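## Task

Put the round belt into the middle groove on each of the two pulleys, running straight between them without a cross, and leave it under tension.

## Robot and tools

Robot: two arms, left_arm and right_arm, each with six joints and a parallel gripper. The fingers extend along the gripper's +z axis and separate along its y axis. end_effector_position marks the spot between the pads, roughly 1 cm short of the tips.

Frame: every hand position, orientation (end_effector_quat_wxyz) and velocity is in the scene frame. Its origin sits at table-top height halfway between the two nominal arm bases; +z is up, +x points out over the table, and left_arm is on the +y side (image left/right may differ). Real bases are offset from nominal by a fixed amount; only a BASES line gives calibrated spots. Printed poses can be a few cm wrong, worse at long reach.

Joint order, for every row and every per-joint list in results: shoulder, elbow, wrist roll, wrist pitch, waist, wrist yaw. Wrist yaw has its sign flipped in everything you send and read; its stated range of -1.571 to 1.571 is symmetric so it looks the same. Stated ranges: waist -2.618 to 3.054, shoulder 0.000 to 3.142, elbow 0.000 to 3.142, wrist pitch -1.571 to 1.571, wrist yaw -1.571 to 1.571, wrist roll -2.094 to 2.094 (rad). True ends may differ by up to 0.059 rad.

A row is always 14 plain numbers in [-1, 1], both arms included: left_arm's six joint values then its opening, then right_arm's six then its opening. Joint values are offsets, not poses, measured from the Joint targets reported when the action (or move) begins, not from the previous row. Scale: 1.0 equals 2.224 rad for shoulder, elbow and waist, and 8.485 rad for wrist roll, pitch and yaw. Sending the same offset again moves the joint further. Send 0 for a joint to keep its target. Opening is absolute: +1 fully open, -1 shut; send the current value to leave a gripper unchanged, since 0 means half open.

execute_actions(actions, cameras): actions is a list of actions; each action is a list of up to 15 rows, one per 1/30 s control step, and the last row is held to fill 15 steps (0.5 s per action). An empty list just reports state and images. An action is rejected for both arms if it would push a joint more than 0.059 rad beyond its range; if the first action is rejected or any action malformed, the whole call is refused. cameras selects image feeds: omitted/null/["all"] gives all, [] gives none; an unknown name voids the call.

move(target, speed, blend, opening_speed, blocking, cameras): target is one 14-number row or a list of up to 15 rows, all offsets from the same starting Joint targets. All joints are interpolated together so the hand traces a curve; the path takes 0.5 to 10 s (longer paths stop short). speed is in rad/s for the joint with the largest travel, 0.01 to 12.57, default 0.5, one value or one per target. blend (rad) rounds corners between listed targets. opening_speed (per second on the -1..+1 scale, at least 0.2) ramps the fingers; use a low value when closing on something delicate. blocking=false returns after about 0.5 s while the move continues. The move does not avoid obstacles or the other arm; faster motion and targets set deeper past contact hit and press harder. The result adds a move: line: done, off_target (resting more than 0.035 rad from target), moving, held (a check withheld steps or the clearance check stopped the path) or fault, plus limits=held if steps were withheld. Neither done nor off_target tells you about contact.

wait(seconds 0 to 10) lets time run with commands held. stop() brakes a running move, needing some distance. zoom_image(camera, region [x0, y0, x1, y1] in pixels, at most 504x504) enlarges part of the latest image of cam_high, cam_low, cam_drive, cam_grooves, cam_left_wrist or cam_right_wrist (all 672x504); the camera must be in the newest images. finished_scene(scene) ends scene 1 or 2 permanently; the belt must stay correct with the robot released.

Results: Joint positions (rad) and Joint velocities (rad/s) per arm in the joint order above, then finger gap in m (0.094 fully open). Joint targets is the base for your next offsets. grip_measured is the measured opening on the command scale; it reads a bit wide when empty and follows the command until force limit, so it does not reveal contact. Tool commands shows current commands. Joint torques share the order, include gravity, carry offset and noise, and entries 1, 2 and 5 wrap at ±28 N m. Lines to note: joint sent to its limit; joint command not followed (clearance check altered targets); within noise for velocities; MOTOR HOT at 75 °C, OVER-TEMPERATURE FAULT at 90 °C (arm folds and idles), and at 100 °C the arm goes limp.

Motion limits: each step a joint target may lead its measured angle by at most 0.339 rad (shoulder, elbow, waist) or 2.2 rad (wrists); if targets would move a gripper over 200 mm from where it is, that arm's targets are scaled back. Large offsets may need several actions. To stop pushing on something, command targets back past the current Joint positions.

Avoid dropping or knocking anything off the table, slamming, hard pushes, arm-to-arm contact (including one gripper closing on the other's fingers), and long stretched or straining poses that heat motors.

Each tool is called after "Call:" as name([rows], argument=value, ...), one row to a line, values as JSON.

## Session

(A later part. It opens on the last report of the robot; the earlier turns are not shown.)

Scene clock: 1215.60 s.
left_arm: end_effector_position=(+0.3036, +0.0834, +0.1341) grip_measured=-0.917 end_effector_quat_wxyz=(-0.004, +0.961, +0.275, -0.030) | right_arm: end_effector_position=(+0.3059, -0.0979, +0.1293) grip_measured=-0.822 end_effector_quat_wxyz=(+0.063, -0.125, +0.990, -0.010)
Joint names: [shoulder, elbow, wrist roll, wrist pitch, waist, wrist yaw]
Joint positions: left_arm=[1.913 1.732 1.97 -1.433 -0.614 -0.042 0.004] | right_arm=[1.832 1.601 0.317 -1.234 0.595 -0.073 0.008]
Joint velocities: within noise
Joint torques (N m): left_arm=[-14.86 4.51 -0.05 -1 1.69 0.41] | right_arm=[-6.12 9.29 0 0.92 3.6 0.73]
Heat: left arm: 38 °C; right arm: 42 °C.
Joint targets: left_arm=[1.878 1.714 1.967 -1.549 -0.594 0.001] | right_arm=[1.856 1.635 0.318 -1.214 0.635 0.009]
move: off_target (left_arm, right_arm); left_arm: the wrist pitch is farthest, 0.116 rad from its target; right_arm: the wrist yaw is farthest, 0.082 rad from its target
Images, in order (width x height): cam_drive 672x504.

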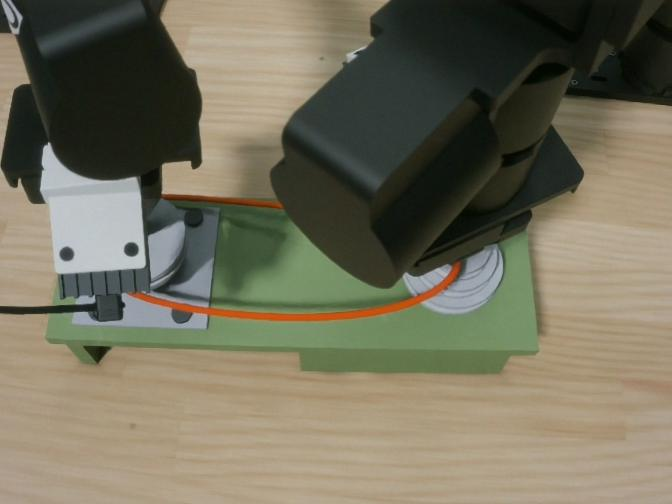

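Call:
move([
  [0,0,0,0,0,0,-1,-0.014,-0.02,0,0,-0.028,0,-0.9],
  [0,0,0,0,0,0,-1,-0.014,-0.02,0,0,-0.028,0,-0.4],
  [0,0,0,0,0,0,-1,-0.014,0.09,0,0,-0.028,0,-0.4],
  [0,0,0,0,0,0,-1,0.095,0.225,0.191,-0.0418,0.0013,0,1],
], cameras=["cam_drive","cam_grooves","cam_right_wrist"])

Scene clock: 1251.97 s.
left_arm: end_effector_position=(+0.3036, +0.0834, +0.1341) grip_measured=-0.917 end_effector_quat_wxyz=(-0.004, +0.961, +0.275, -0.030) | right_arm: end_effector_position=(+0.3234, -0.0523, +0.1822) grip_measured=-0.402 end_effector_quat_wxyz=(+0.014, +0.564, +0.824, +0.055)
Joint names: [shoulder, elbow, wrist roll, wrist pitch, waist, wrist yaw]
Joint positions: left_arm=[1.913 1.732 1.97 -1.433 -0.614 -0.042 0.004] | right_arm=[2.032 2.089 1.808 -1.516 0.628 0.012 0.028]
Joint velocities: within noise
Joint torques (N m): left_arm=[-14.87 4.52 -0.05 -1 1.69 0.41] | right_arm=[-8.98 6.11 0 0.73 0.01 0.01]
Heat: left arm: 38 °C; right arm: 41 °C.
Joint targets: left_arm=[1.878 1.714 1.967 -1.549 -0.594 0.001] | right_arm=[2.031 2.089 1.806 -1.516 0.628 0.011]
Tool commands: left_gripper/opening=-1.0 right_gripper/opening=-0.4
move: held (right_arm; a check stopped the path), off_target (left_arm); path passed 3 of 4 targets; target 4's new numbers were not sent; target 2's new numbers were sent with right_arm's wrist yaw 0.040 rad from that target; limits=held; left_arm: the wrist pitch is farthest, 0.116 rad from its target; right_arm: the wrist roll is farthest, 0.131 rad from its target
joint command not followed: on one or more control steps a check withheld the commanded joint targets of the right arm, and it was not sent them on those steps.
cause: the commanded joint targets, or the way to them, would bring a part of the robot too close to another arm (this arm's wrist (the part past the wrist pitch) and the left arm's wrist (the part past the wrist pitch)).
Images, in order (width x height): cam_drive 672x504, cam_grooves 672x504, cam_right_wrist 672x504.

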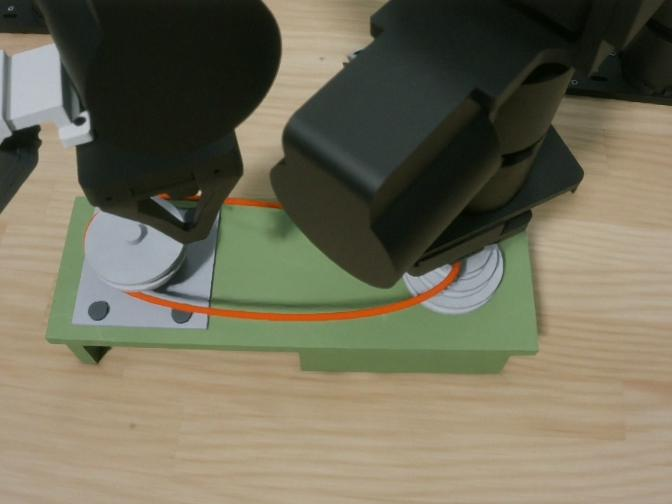

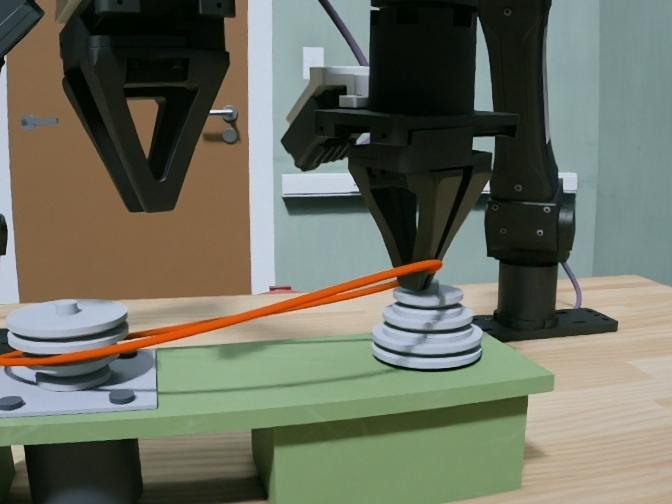

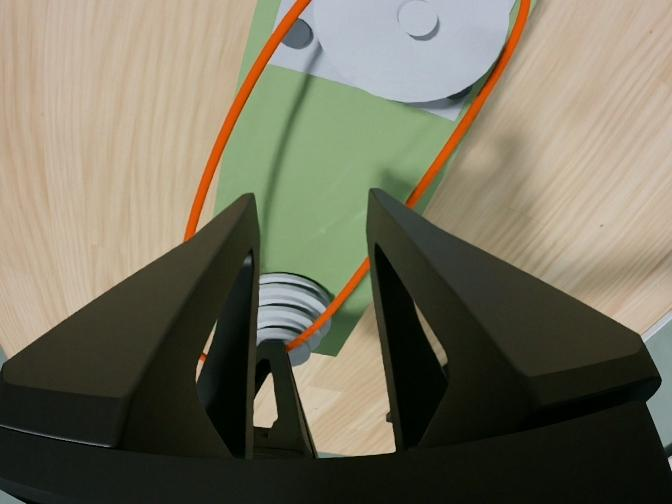

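Call:
move([
  [-0.018,0.02,0,0,0,0,-1,0,0,0,0,0,0,-0.4],
  [-0.025,-0.015,0.006,0,0.035,0,-1,0,0,0,0,0,0,-0.4],
], speed=0.2)

Call:
zoom_image(camera="cam_grooves", region=[0, 220, 200, 420])

Scene clock: 1262.80 s.
left_arm: end_effector_position=(+0.2970, +0.1208, +0.1457) grip_measured=-0.917 end_effector_quat_wxyz=(-0.021, +0.955, +0.292, -0.041) | right_arm: end_effector_position=(+0.3233, -0.0522, +0.1822) grip_measured=-0.402 end_effector_quat_wxyz=(+0.014, +0.564, +0.824, +0.055)
Joint names: [shoulder, elbow, wrist roll, wrist pitch, waist, wrist yaw]
Joint positions: left_arm=[1.852 1.695 2.011 -1.5 -0.537 -0.032 0.004] | right_arm=[2.032 2.089 1.808 -1.516 0.628 0.013 0.028]
Joint velocities: within noise
Joint torques (N m): left_arm=[-13.5 4.67 0.04 -0.32 1.72 0.31] | right_arm=[-9.06 6.02 0.01 0.72 -0.02 0.01]
Heat: left arm: 38 °C; right arm: 41 °C.
Joint targets: left_arm=[1.822 1.681 2.018 -1.549 -0.517 0.001] | right_arm=[2.031 2.089 1.806 -1.516 0.628 0.011]
move: off_target (left_arm); left_arm: the wrist pitch is farthest, 0.049 rad from its target

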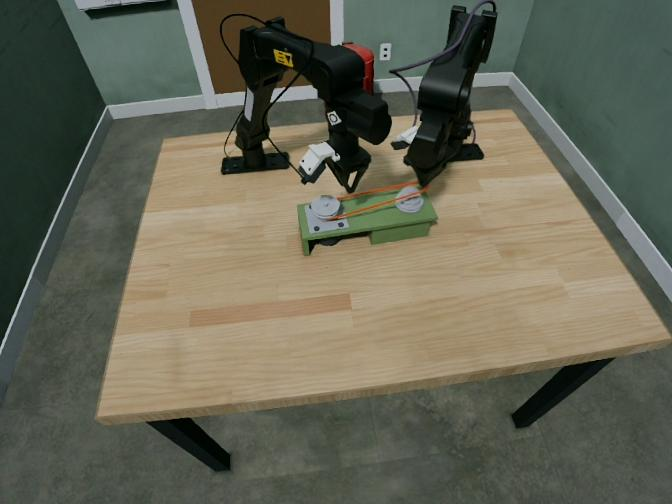

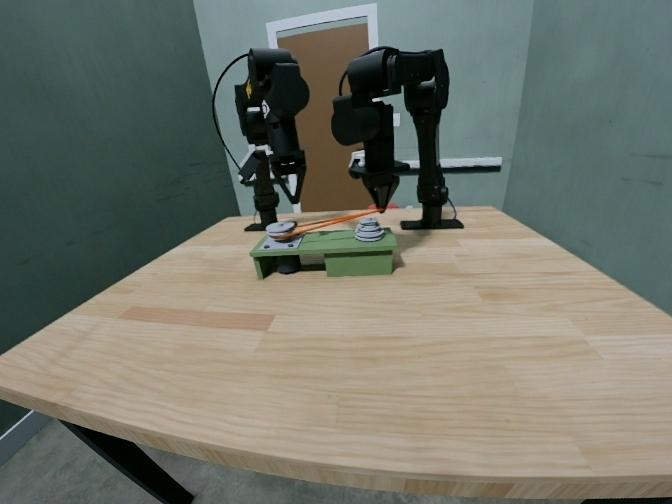

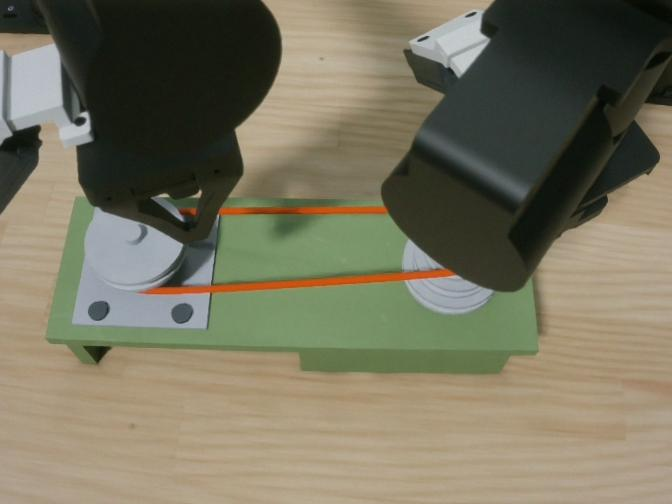

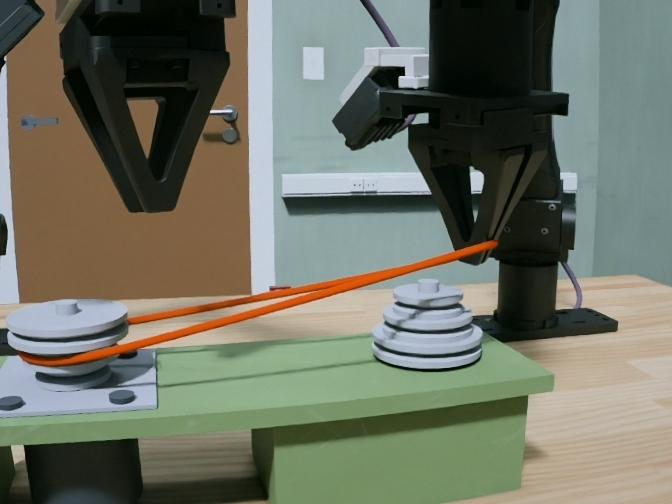

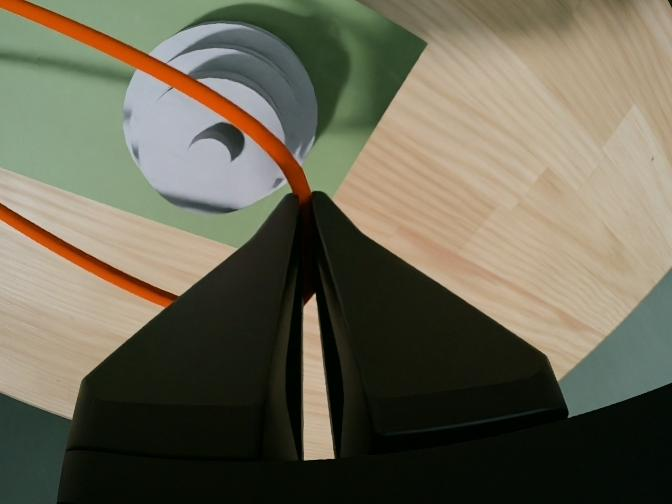

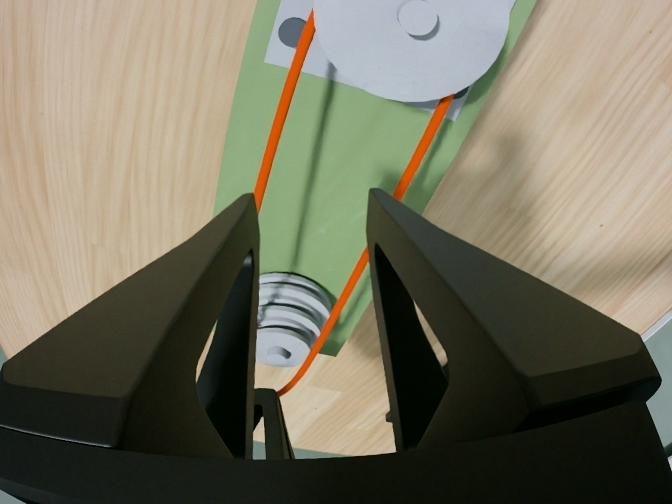

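Scaled by 2.520 from the camera's 672x504 image, which has a finer 960x720 frame.

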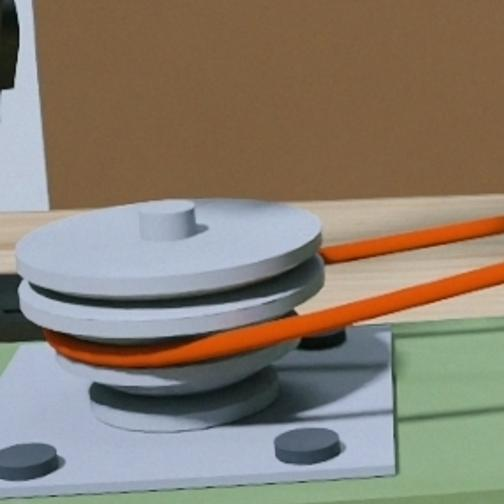

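Call:
move([
  [0,0,0,0,0,0,-1,0.013,0.015,0.0145,-0.005,0,0,-0.4],
  [0,0,0,0,0,0,-1,0.013,0.015,0.0145,-0.005,0,0,1],
], cameras=["cam_drive","cam_right_wrist"])

Scene clock: 1275.37 s.
left_arm: end_effector_position=(+0.2970, +0.1208, +0.1457) grip_measured=-0.917 end_effector_quat_wxyz=(-0.021, +0.955, +0.292, -0.041) | right_arm: end_effector_position=(+0.3203, -0.0543, +0.1795) grip_measured=+0.998 end_effector_quat_wxyz=(+0.007, +0.612, +0.790, +0.045)
Joint names: [shoulder, elbow, wrist roll, wrist pitch, waist, wrist yaw]
Joint positions: left_arm=[1.852 1.695 2.012 -1.5 -0.537 -0.033 0.004] | right_arm=[2.038 2.089 1.924 -1.532 0.628 0.013 0.094]
Joint velocities: within noise
Joint torques (N m): left_arm=[-13.57 4.67 0.03 -0.32 1.72 0.32] | right_arm=[-7.45 8.99 0.07 0.42 -0.01 0.01]
Heat: left arm: 37 °C; right arm: 40 °C.
Joint targets: left_arm=[1.822 1.681 2.018 -1.549 -0.517 0.000] | right_arm=[2.060 2.122 1.929 -1.558 0.628 0.011]
move: off_target (left_arm); left_arm: the wrist pitch is farthest, 0.049 rad from its target
Images, in order (width x height): cam_drive 672x504, cam_right_wrist 672x504.

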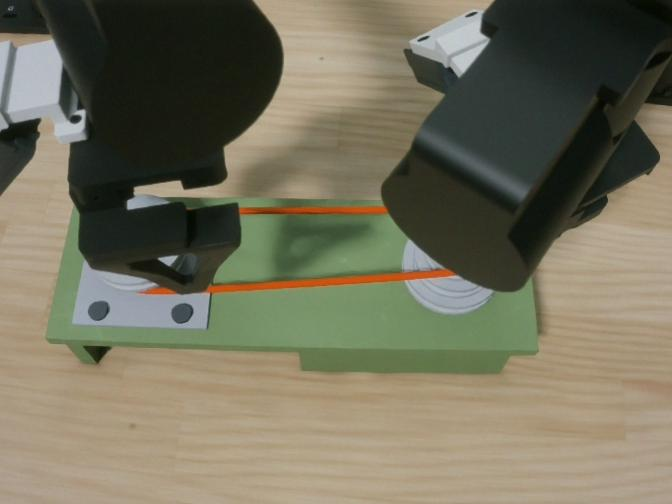

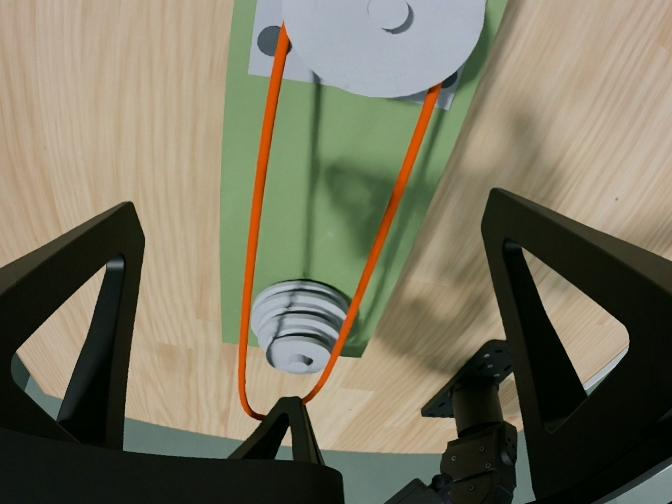

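Call:
move(target=[-0.044,-0.061,0,0,0.012,0,-1,0,0,0,0,0,0,1], speed=0.2, cameras=["cam_drive","cam_right_wrist","cam_grooves","cam_left_wrist"])

Scene clock: 1287.00 s.
left_arm: end_effector_position=(+0.2807, +0.1253, +0.1429) grip_measured=-0.917 end_effector_quat_wxyz=(+0.006, +0.953, +0.298, -0.049) | right_arm: end_effector_position=(+0.3201, -0.0545, +0.1795) grip_measured=+0.998 end_effector_quat_wxyz=(+0.007, +0.612, +0.790, +0.044)
Joint names: [shoulder, elbow, wrist roll, wrist pitch, waist, wrist yaw]
Joint positions: left_arm=[1.757 1.566 2.014 -1.436 -0.523 -0.081 0.004] | right_arm=[2.038 2.089 1.924 -1.533 0.628 0.013 0.094]
Joint velocities: within noise
Joint torques (N m): left_arm=[-12.93 4.26 0.02 -1.01 2.86 0.76] | right_arm=[-7.46 9.03 0.08 0.44 0.01 0.01]
Heat: left arm: 37 °C; right arm: 40 °C.
Joint targets: left_arm=[1.724 1.545 2.018 -1.549 -0.490 0.000] | right_arm=[2.060 2.122 1.929 -1.558 0.628 0.011]
move: off_target (left_arm); left_arm: the wrist pitch is farthest, 0.113 rad from its target
Images, in order (width x height): cam_drive 672x504, cam_grooves 672x504, cam_left_wrist 672x504, cam_right_wrist 672x504.

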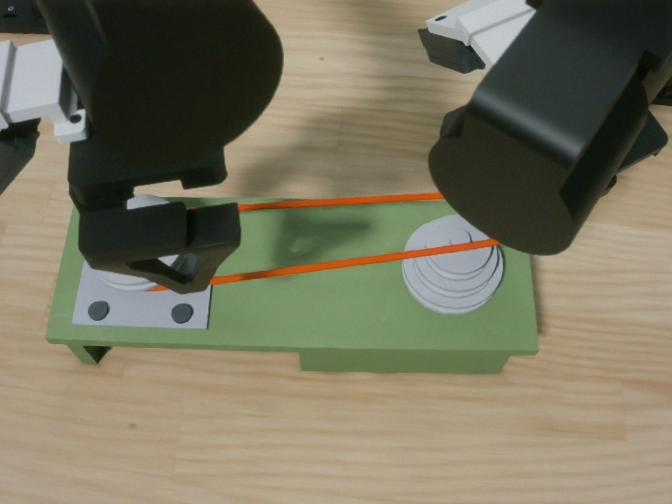

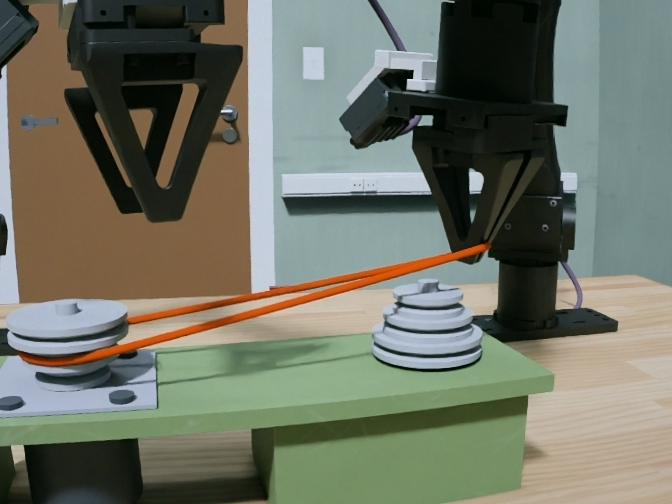

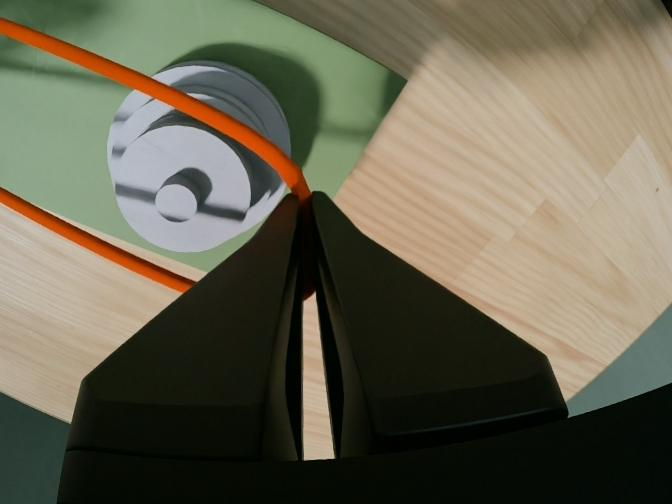

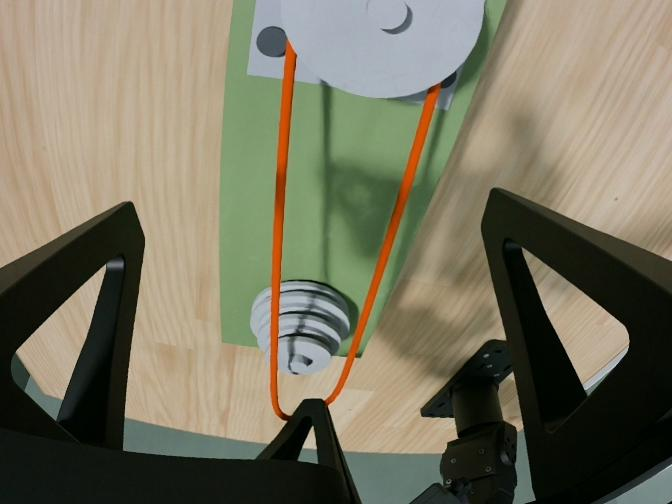

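Call:
move([
  [-0.006,-0.008,0,0,0.027,0,-1,0,0,0,0,0,0,1],
  [-0.015,-0.062,0,0.0106,0.027,0,-1,0,0,0,0,0,0,1],
], speed=0.2, cameras=["cam_drive","cam_right_wrist","cam_grooves","cam_left_wrist"])

Call:
zoom_image(camera="cam_grooves", region=[320, 200, 520, 400])

Scene clock: 1309.70 s.
left_arm: end_effector_position=(+0.2803, +0.1392, +0.1211) grip_measured=-0.917 end_effector_quat_wxyz=(+0.022, +0.944, +0.325, -0.057) | right_arm: end_effector_position=(+0.3200, -0.0545, +0.1794) grip_measured=+0.998 end_effector_quat_wxyz=(+0.007, +0.612, +0.790, +0.044)
Joint names: [shoulder, elbow, wrist roll, wrist pitch, waist, wrist yaw]
Joint positions: left_arm=[1.719 1.433 2.016 -1.334 -0.464 -0.113 0.004] | right_arm=[2.038 2.089 1.924 -1.534 0.628 0.013 0.094]
Joint velocities: within noise
Joint torques (N m): left_arm=[-11.84 3.92 0 -1.11 2.99 1.06] | right_arm=[-7.47 9.03 0.05 0.45 -0.02 0.02]
Heat: left arm: 35 °C; right arm: 40 °C.
Joint targets: left_arm=[1.691 1.407 2.018 -1.459 -0.430 0.001] | right_arm=[2.060 2.122 1.929 -1.558 0.628 0.011]
move: off_target (left_arm); left_arm: the wrist pitch is farthest, 0.125 rad from its target
Images, in order (width x height): cam_drive 672x504, cam_grooves 672x504, cam_left_wrist 672x504, cam_right_wrist 672x504.

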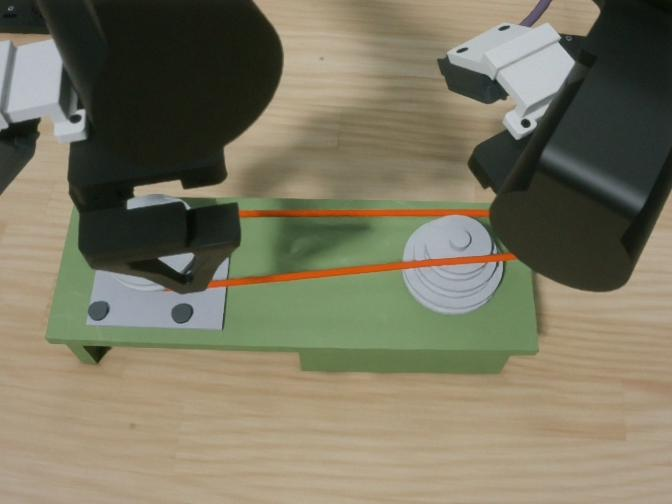

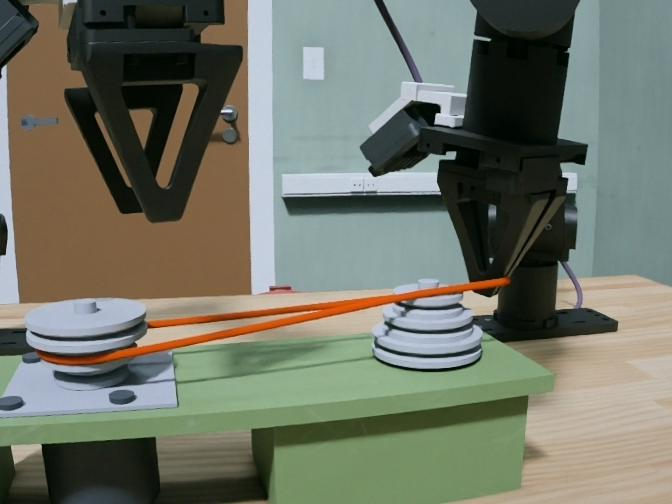

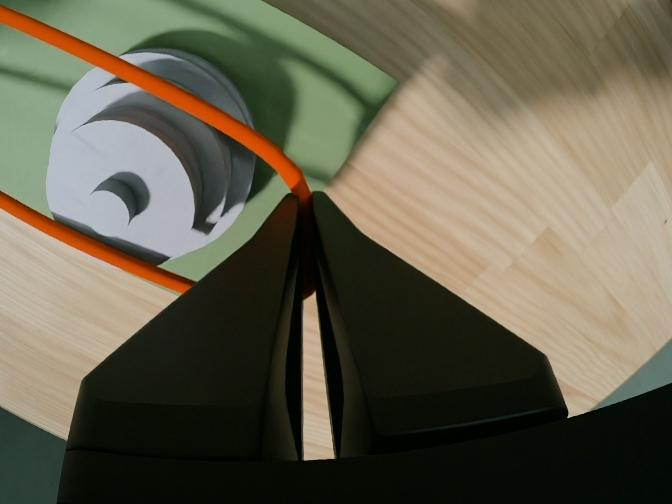

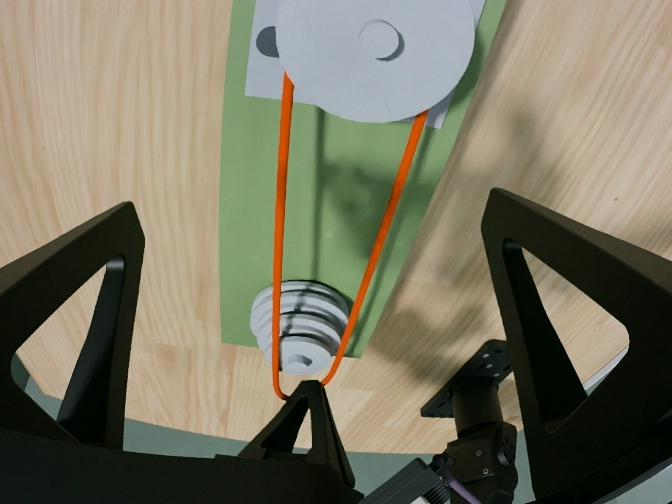

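Scaled by 2.520 from the camera's 672x504 image, which has a finer 960x720 frame.

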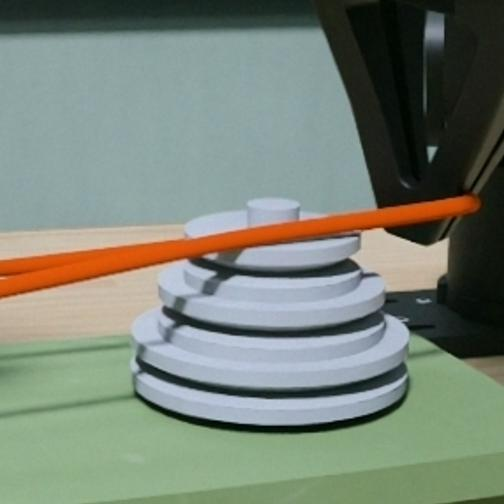

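Call:
move([
  [0.018,0.025,0,0,0.0135,0,-1,0,0,0,0,0,0,1],
  [0.012,-0.018,0,0.0094,0.024,0,-1,0,0,0,0,0,0,1],
], speed=0.2, cameras=["cam_drive","cam_right_wrist","cam_grooves","cam_left_wrist"])

Call:
zoom_image(camera="cam_grooves", region=[320, 200, 520, 400])

Scene clock: 1317.83 s.
left_arm: end_effector_position=(+0.2907, +0.1418, +0.1124) grip_measured=-0.917 end_effector_quat_wxyz=(+0.045, +0.937, +0.342, -0.056) | right_arm: end_effector_position=(+0.3200, -0.0545, +0.1794) grip_measured=+0.998 end_effector_quat_wxyz=(+0.007, +0.612, +0.790, +0.044)
Joint names: [shoulder, elbow, wrist roll, wrist pitch, waist, wrist yaw]
Joint positions: left_arm=[1.719 1.396 2.018 -1.265 -0.424 -0.144 0.004] | right_arm=[2.038 2.089 1.924 -1.534 0.628 0.013 0.094]
Joint velocities: within noise
Joint torques (N m): left_arm=[-9.33 3.64 -0.03 -0.92 4.11 1.35] | right_arm=[-7.42 9.02 0.05 0.45 0.03 0.01]
Heat: left arm: 35 °C; right arm: 40 °C.
Joint targets: left_arm=[1.718 1.367 2.018 -1.380 -0.377 0.000] | right_arm=[2.060 2.122 1.929 -1.558 0.628 0.011]
move: off_target (left_arm); left_arm: the wrist yaw is farthest, 0.145 rad from its target
Images, in order (width x height): cam_drive 672x504, cam_grooves 672x504, cam_left_wrist 672x504, cam_right_wrist 672x504.

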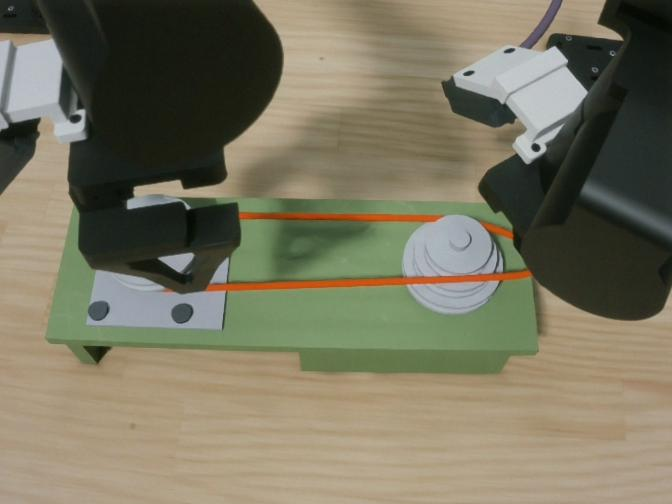

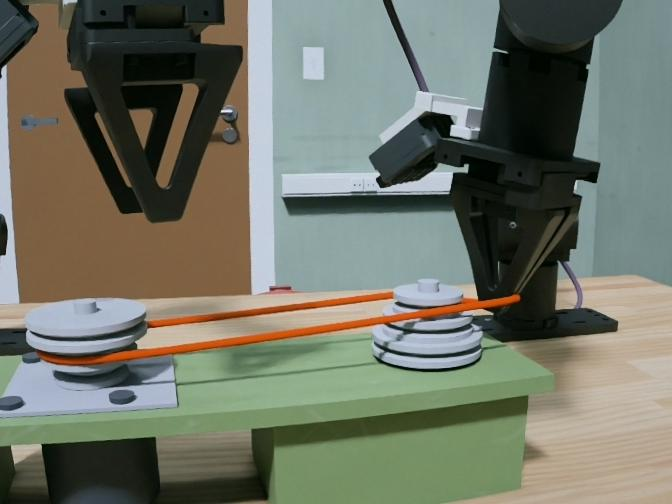

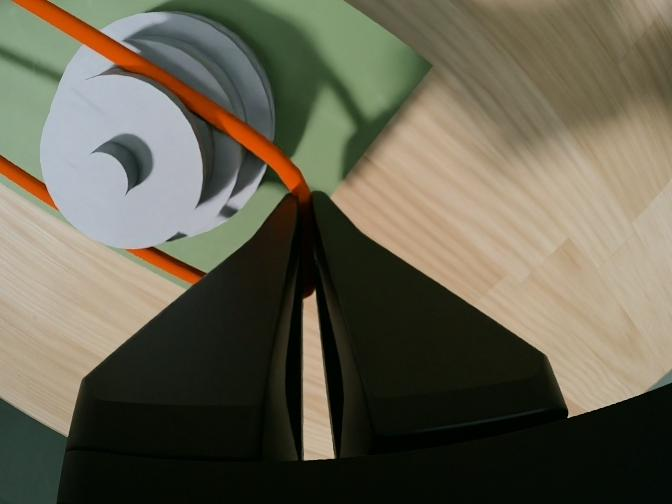

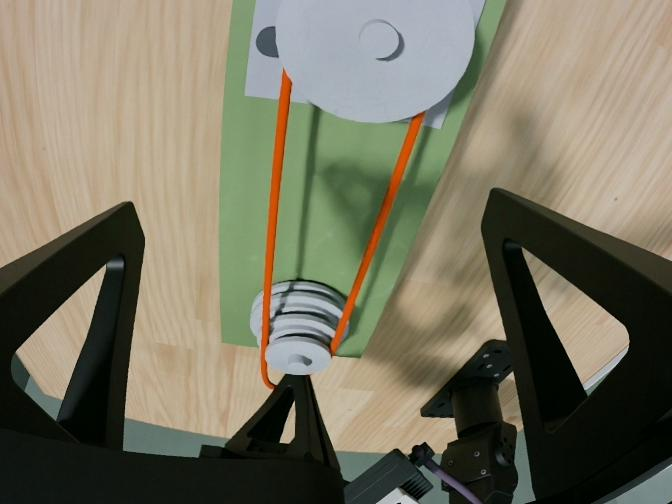

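Scaled by 2.520 from the camera's 672x504 image, which has a finer 960x720 frame.

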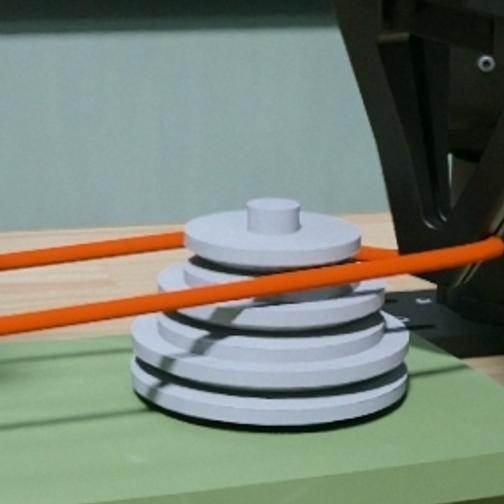

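Call:
move([
  [-0.009,-0.0126,0,0,0.0225,0,-1,0,0,0,0,0,0,1],
  [-0.0135,-0.044,0,0.008,0.027,0,-1,0,0,0,0,0,0,1],
], speed=0.15, cameras=["cam_drive","cam_right_wrist","cam_grooves","cam_left_wrist"])

Call:
zoom_image(camera="cam_grooves", region=[320, 200, 520, 400])

Call:
zoom_image(camera="cam_grooves", region=[0, 220, 200, 420])

Scene clock: 1328.00 s.
left_arm: end_effector_position=(+0.2916, +0.1439, +0.1025) grip_measured=-0.917 end_effector_quat_wxyz=(+0.083, +0.927, +0.359, -0.066) | right_arm: end_effector_position=(+0.3200, -0.0545, +0.1794) grip_measured=+0.998 end_effector_quat_wxyz=(+0.007, +0.612, +0.790, +0.044)
Joint names: [shoulder, elbow, wrist roll, wrist pitch, waist, wrist yaw]
Joint positions: left_arm=[1.688 1.313 2.022 -1.18 -0.377 -0.211 0.004] | right_arm=[2.038 2.089 1.924 -1.534 0.628 0.013 0.094]
Joint velocities: within noise
Joint torques (N m): left_arm=[-8.94 2.63 -0.05 -1.03 5.3 1.97] | right_arm=[-7.43 9.01 0.07 0.44 -0.01 0.01]
Heat: left arm: 35 °C; right arm: 40 °C.
Joint targets: left_arm=[1.688 1.269 2.018 -1.312 -0.316 0.000] | right_arm=[2.060 2.122 1.929 -1.558 0.628 0.011]
move: off_target (left_arm); left_arm: the wrist yaw is farthest, 0.211 rad from its target
Images, in order (width x height): cam_drive 672x504, cam_grooves 672x504, cam_left_wrist 672x504, cam_right_wrist 672x504.

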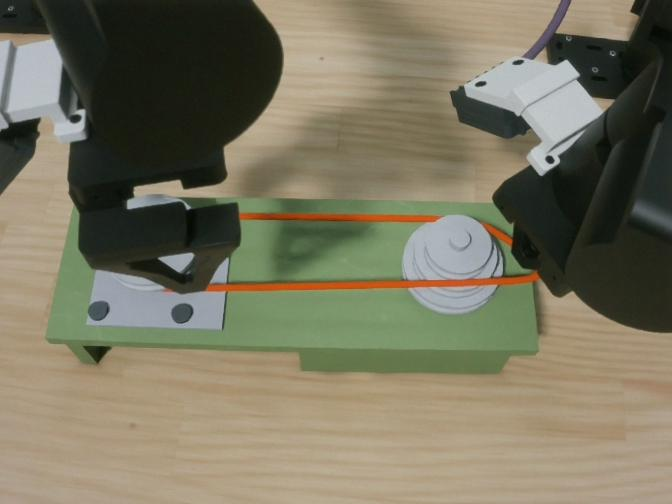

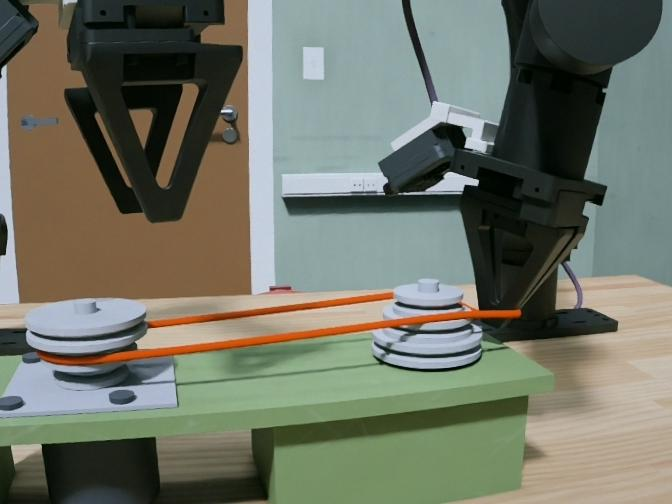

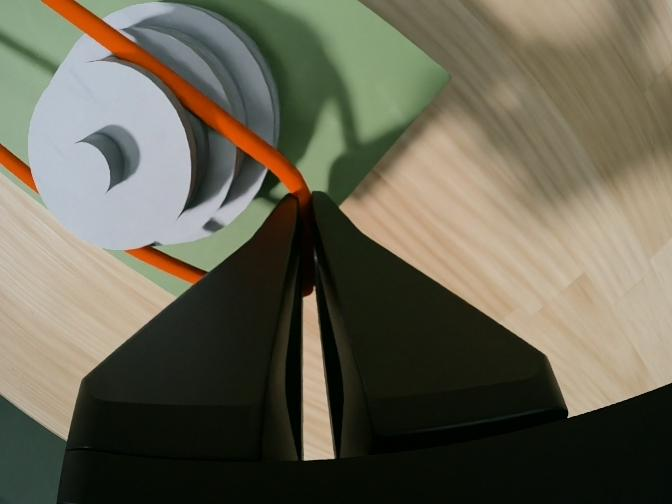

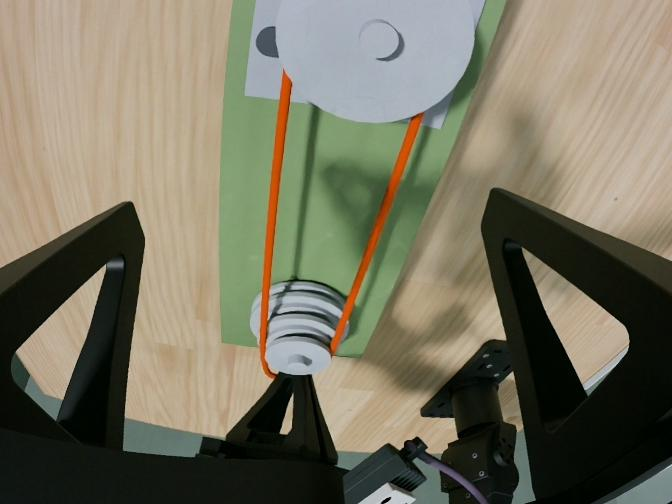

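Scaled by 2.520 from the camera's 672x504 image, which has a finer 960x720 frame.

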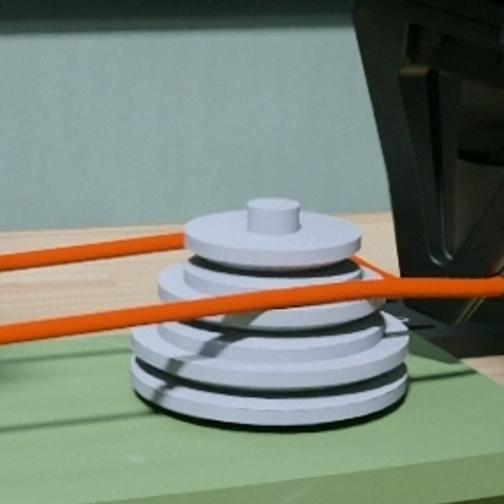

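Scaled by 2.520 from the camera's 672x504 image, which has a finer 960x720 frame.

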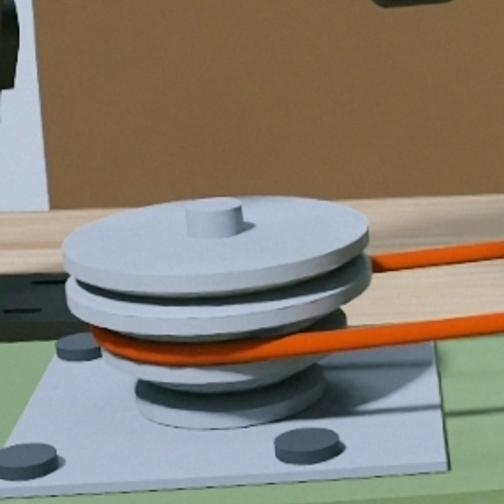

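Call:
move([
  [-0.004,-0.033,0,0.006,0.012,0,-1,0,0,0,0,0,0,1],
], speed=0.15, cameras=["cam_drive","cam_right_wrist","cam_grooves","cam_left_wrist"])

Call:
zoom_image(camera="cam_grooves", region=[320, 200, 520, 400])

Scene clock: 1333.33 s.
left_arm: end_effector_position=(+0.2898, +0.1434, +0.0955) grip_measured=-0.917 end_effector_quat_wxyz=(+0.107, +0.922, +0.364, -0.070) | right_arm: end_effector_position=(+0.3200, -0.0545, +0.1794) grip_measured=+0.998 end_effector_quat_wxyz=(+0.007, +0.612, +0.790, +0.044)
Joint names: [shoulder, elbow, wrist roll, wrist pitch, waist, wrist yaw]
Joint positions: left_arm=[1.663 1.25 2.026 -1.118 -0.357 -0.253 0.004] | right_arm=[2.038 2.089 1.924 -1.534 0.628 0.013 0.094]
Joint velocities: within noise
Joint torques (N m): left_arm=[-7.2 1.8 -0.09 -1.11 5.82 2.32] | right_arm=[-7.47 8.98 0.06 0.44 0.02 0.02]
Heat: left arm: 35 °C; right arm: 40 °C.
Joint targets: left_arm=[1.679 1.196 2.018 -1.261 -0.290 0.000] | right_arm=[2.060 2.122 1.929 -1.558 0.628 0.011]
move: off_target (left_arm); left_arm: the wrist yaw is farthest, 0.253 rad from its target
Images, in order (width x height): cam_drive 672x504, cam_grooves 672x504, cam_left_wrist 672x504, cam_right_wrist 672x504.

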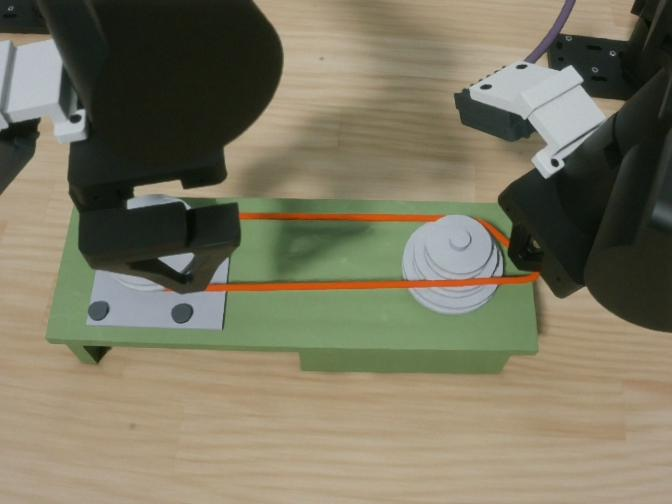

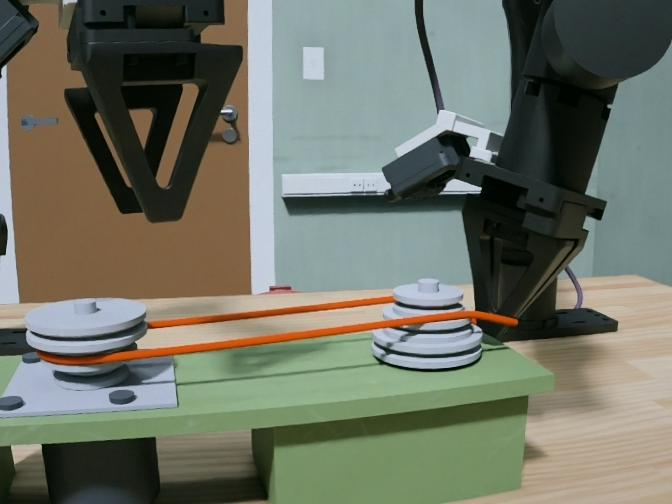

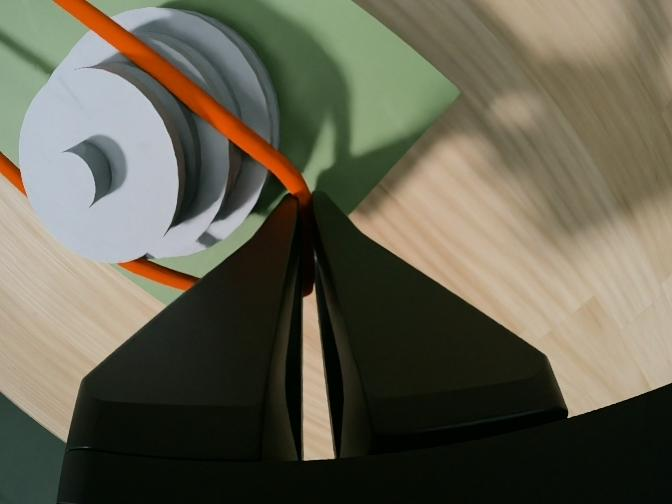

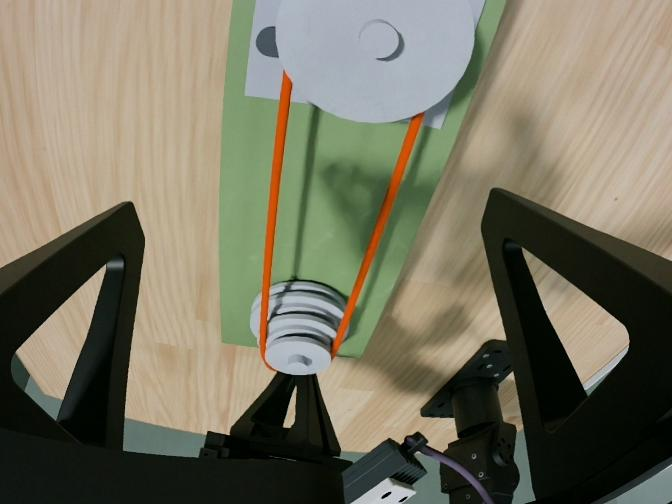

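Scaled by 2.520 from the camera's 672x504 image, which has a finer 960x720 frame.

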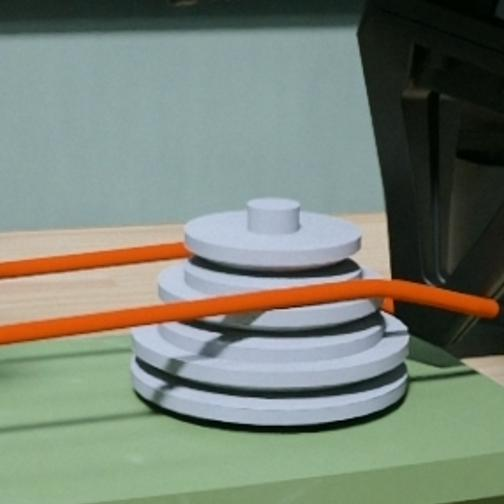

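Call:
move([
  [0.037,0.05,0,0.0,0.012,0,-1,0,0,0,0,0,0,1],
], speed=0.15, cameras=["cam_drive","cam_grooves","cam_left_wrist"])

Call:
zoom_image(camera="cam_grooves", region=[320, 200, 520, 400])

Scene clock: 1339.90 s.
left_arm: end_effector_position=(+0.2981, +0.1448, +0.0986) grip_measured=-0.917 end_effector_quat_wxyz=(+0.098, +0.919, +0.373, -0.085) | right_arm: end_effector_position=(+0.3200, -0.0545, +0.1794) grip_measured=+0.998 end_effector_quat_wxyz=(+0.007, +0.612, +0.790, +0.044)
Joint names: [shoulder, elbow, wrist roll, wrist pitch, waist, wrist yaw]
Joint positions: left_arm=[1.718 1.324 2.03 -1.172 -0.34 -0.26 0.004] | right_arm=[2.038 2.089 1.924 -1.534 0.628 0.013 0.094]
Joint velocities: within noise
Joint torques (N m): left_arm=[-5.23 4.64 -0.13 -0.54 6.61 2.42] | right_arm=[-7.46 8.98 0.06 0.44 -0.06 0.02]
Heat: left arm: 34 °C; right arm: 39 °C.
Joint targets: left_arm=[1.761 1.307 2.018 -1.261 -0.263 0.001] | right_arm=[2.060 2.122 1.929 -1.558 0.628 0.011]
move: off_target (left_arm); left_arm: the wrist yaw is farthest, 0.260 rad from its target
Images, in order (width x height): cam_drive 672x504, cam_grooves 672x504, cam_left_wrist 672x504.

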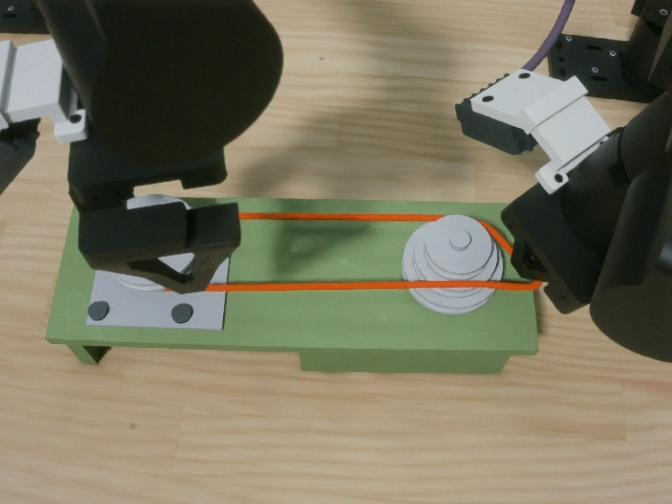

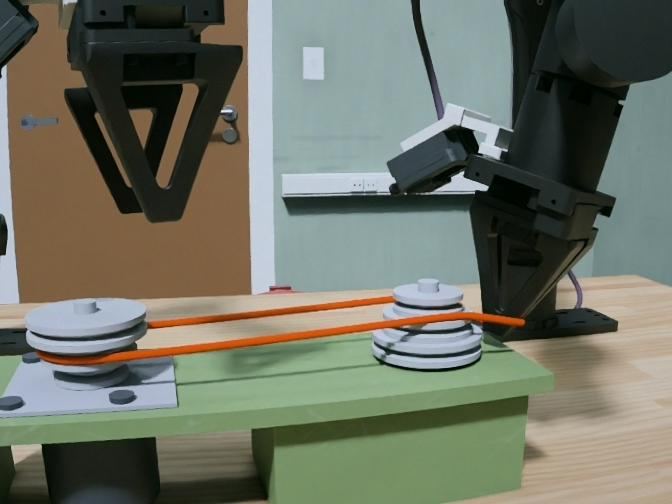

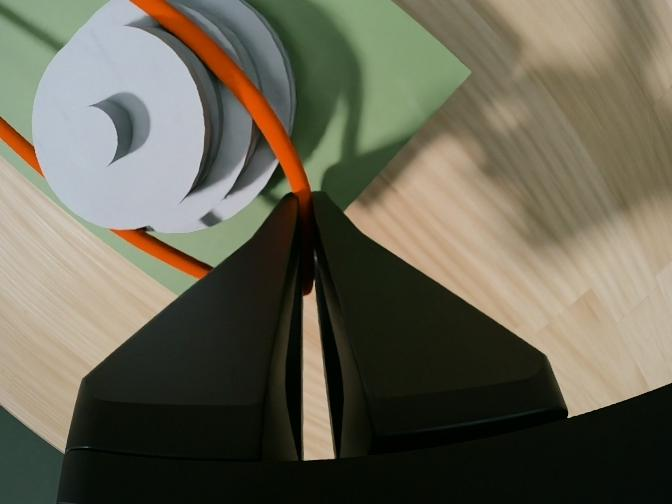

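Scaled by 2.520 from the camera's 672x504 image, which has a finer 960x720 frame.

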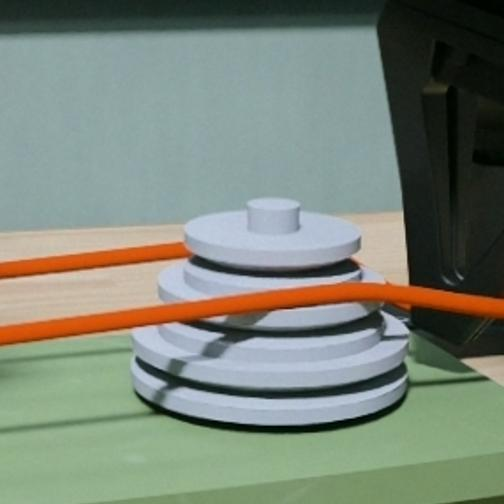

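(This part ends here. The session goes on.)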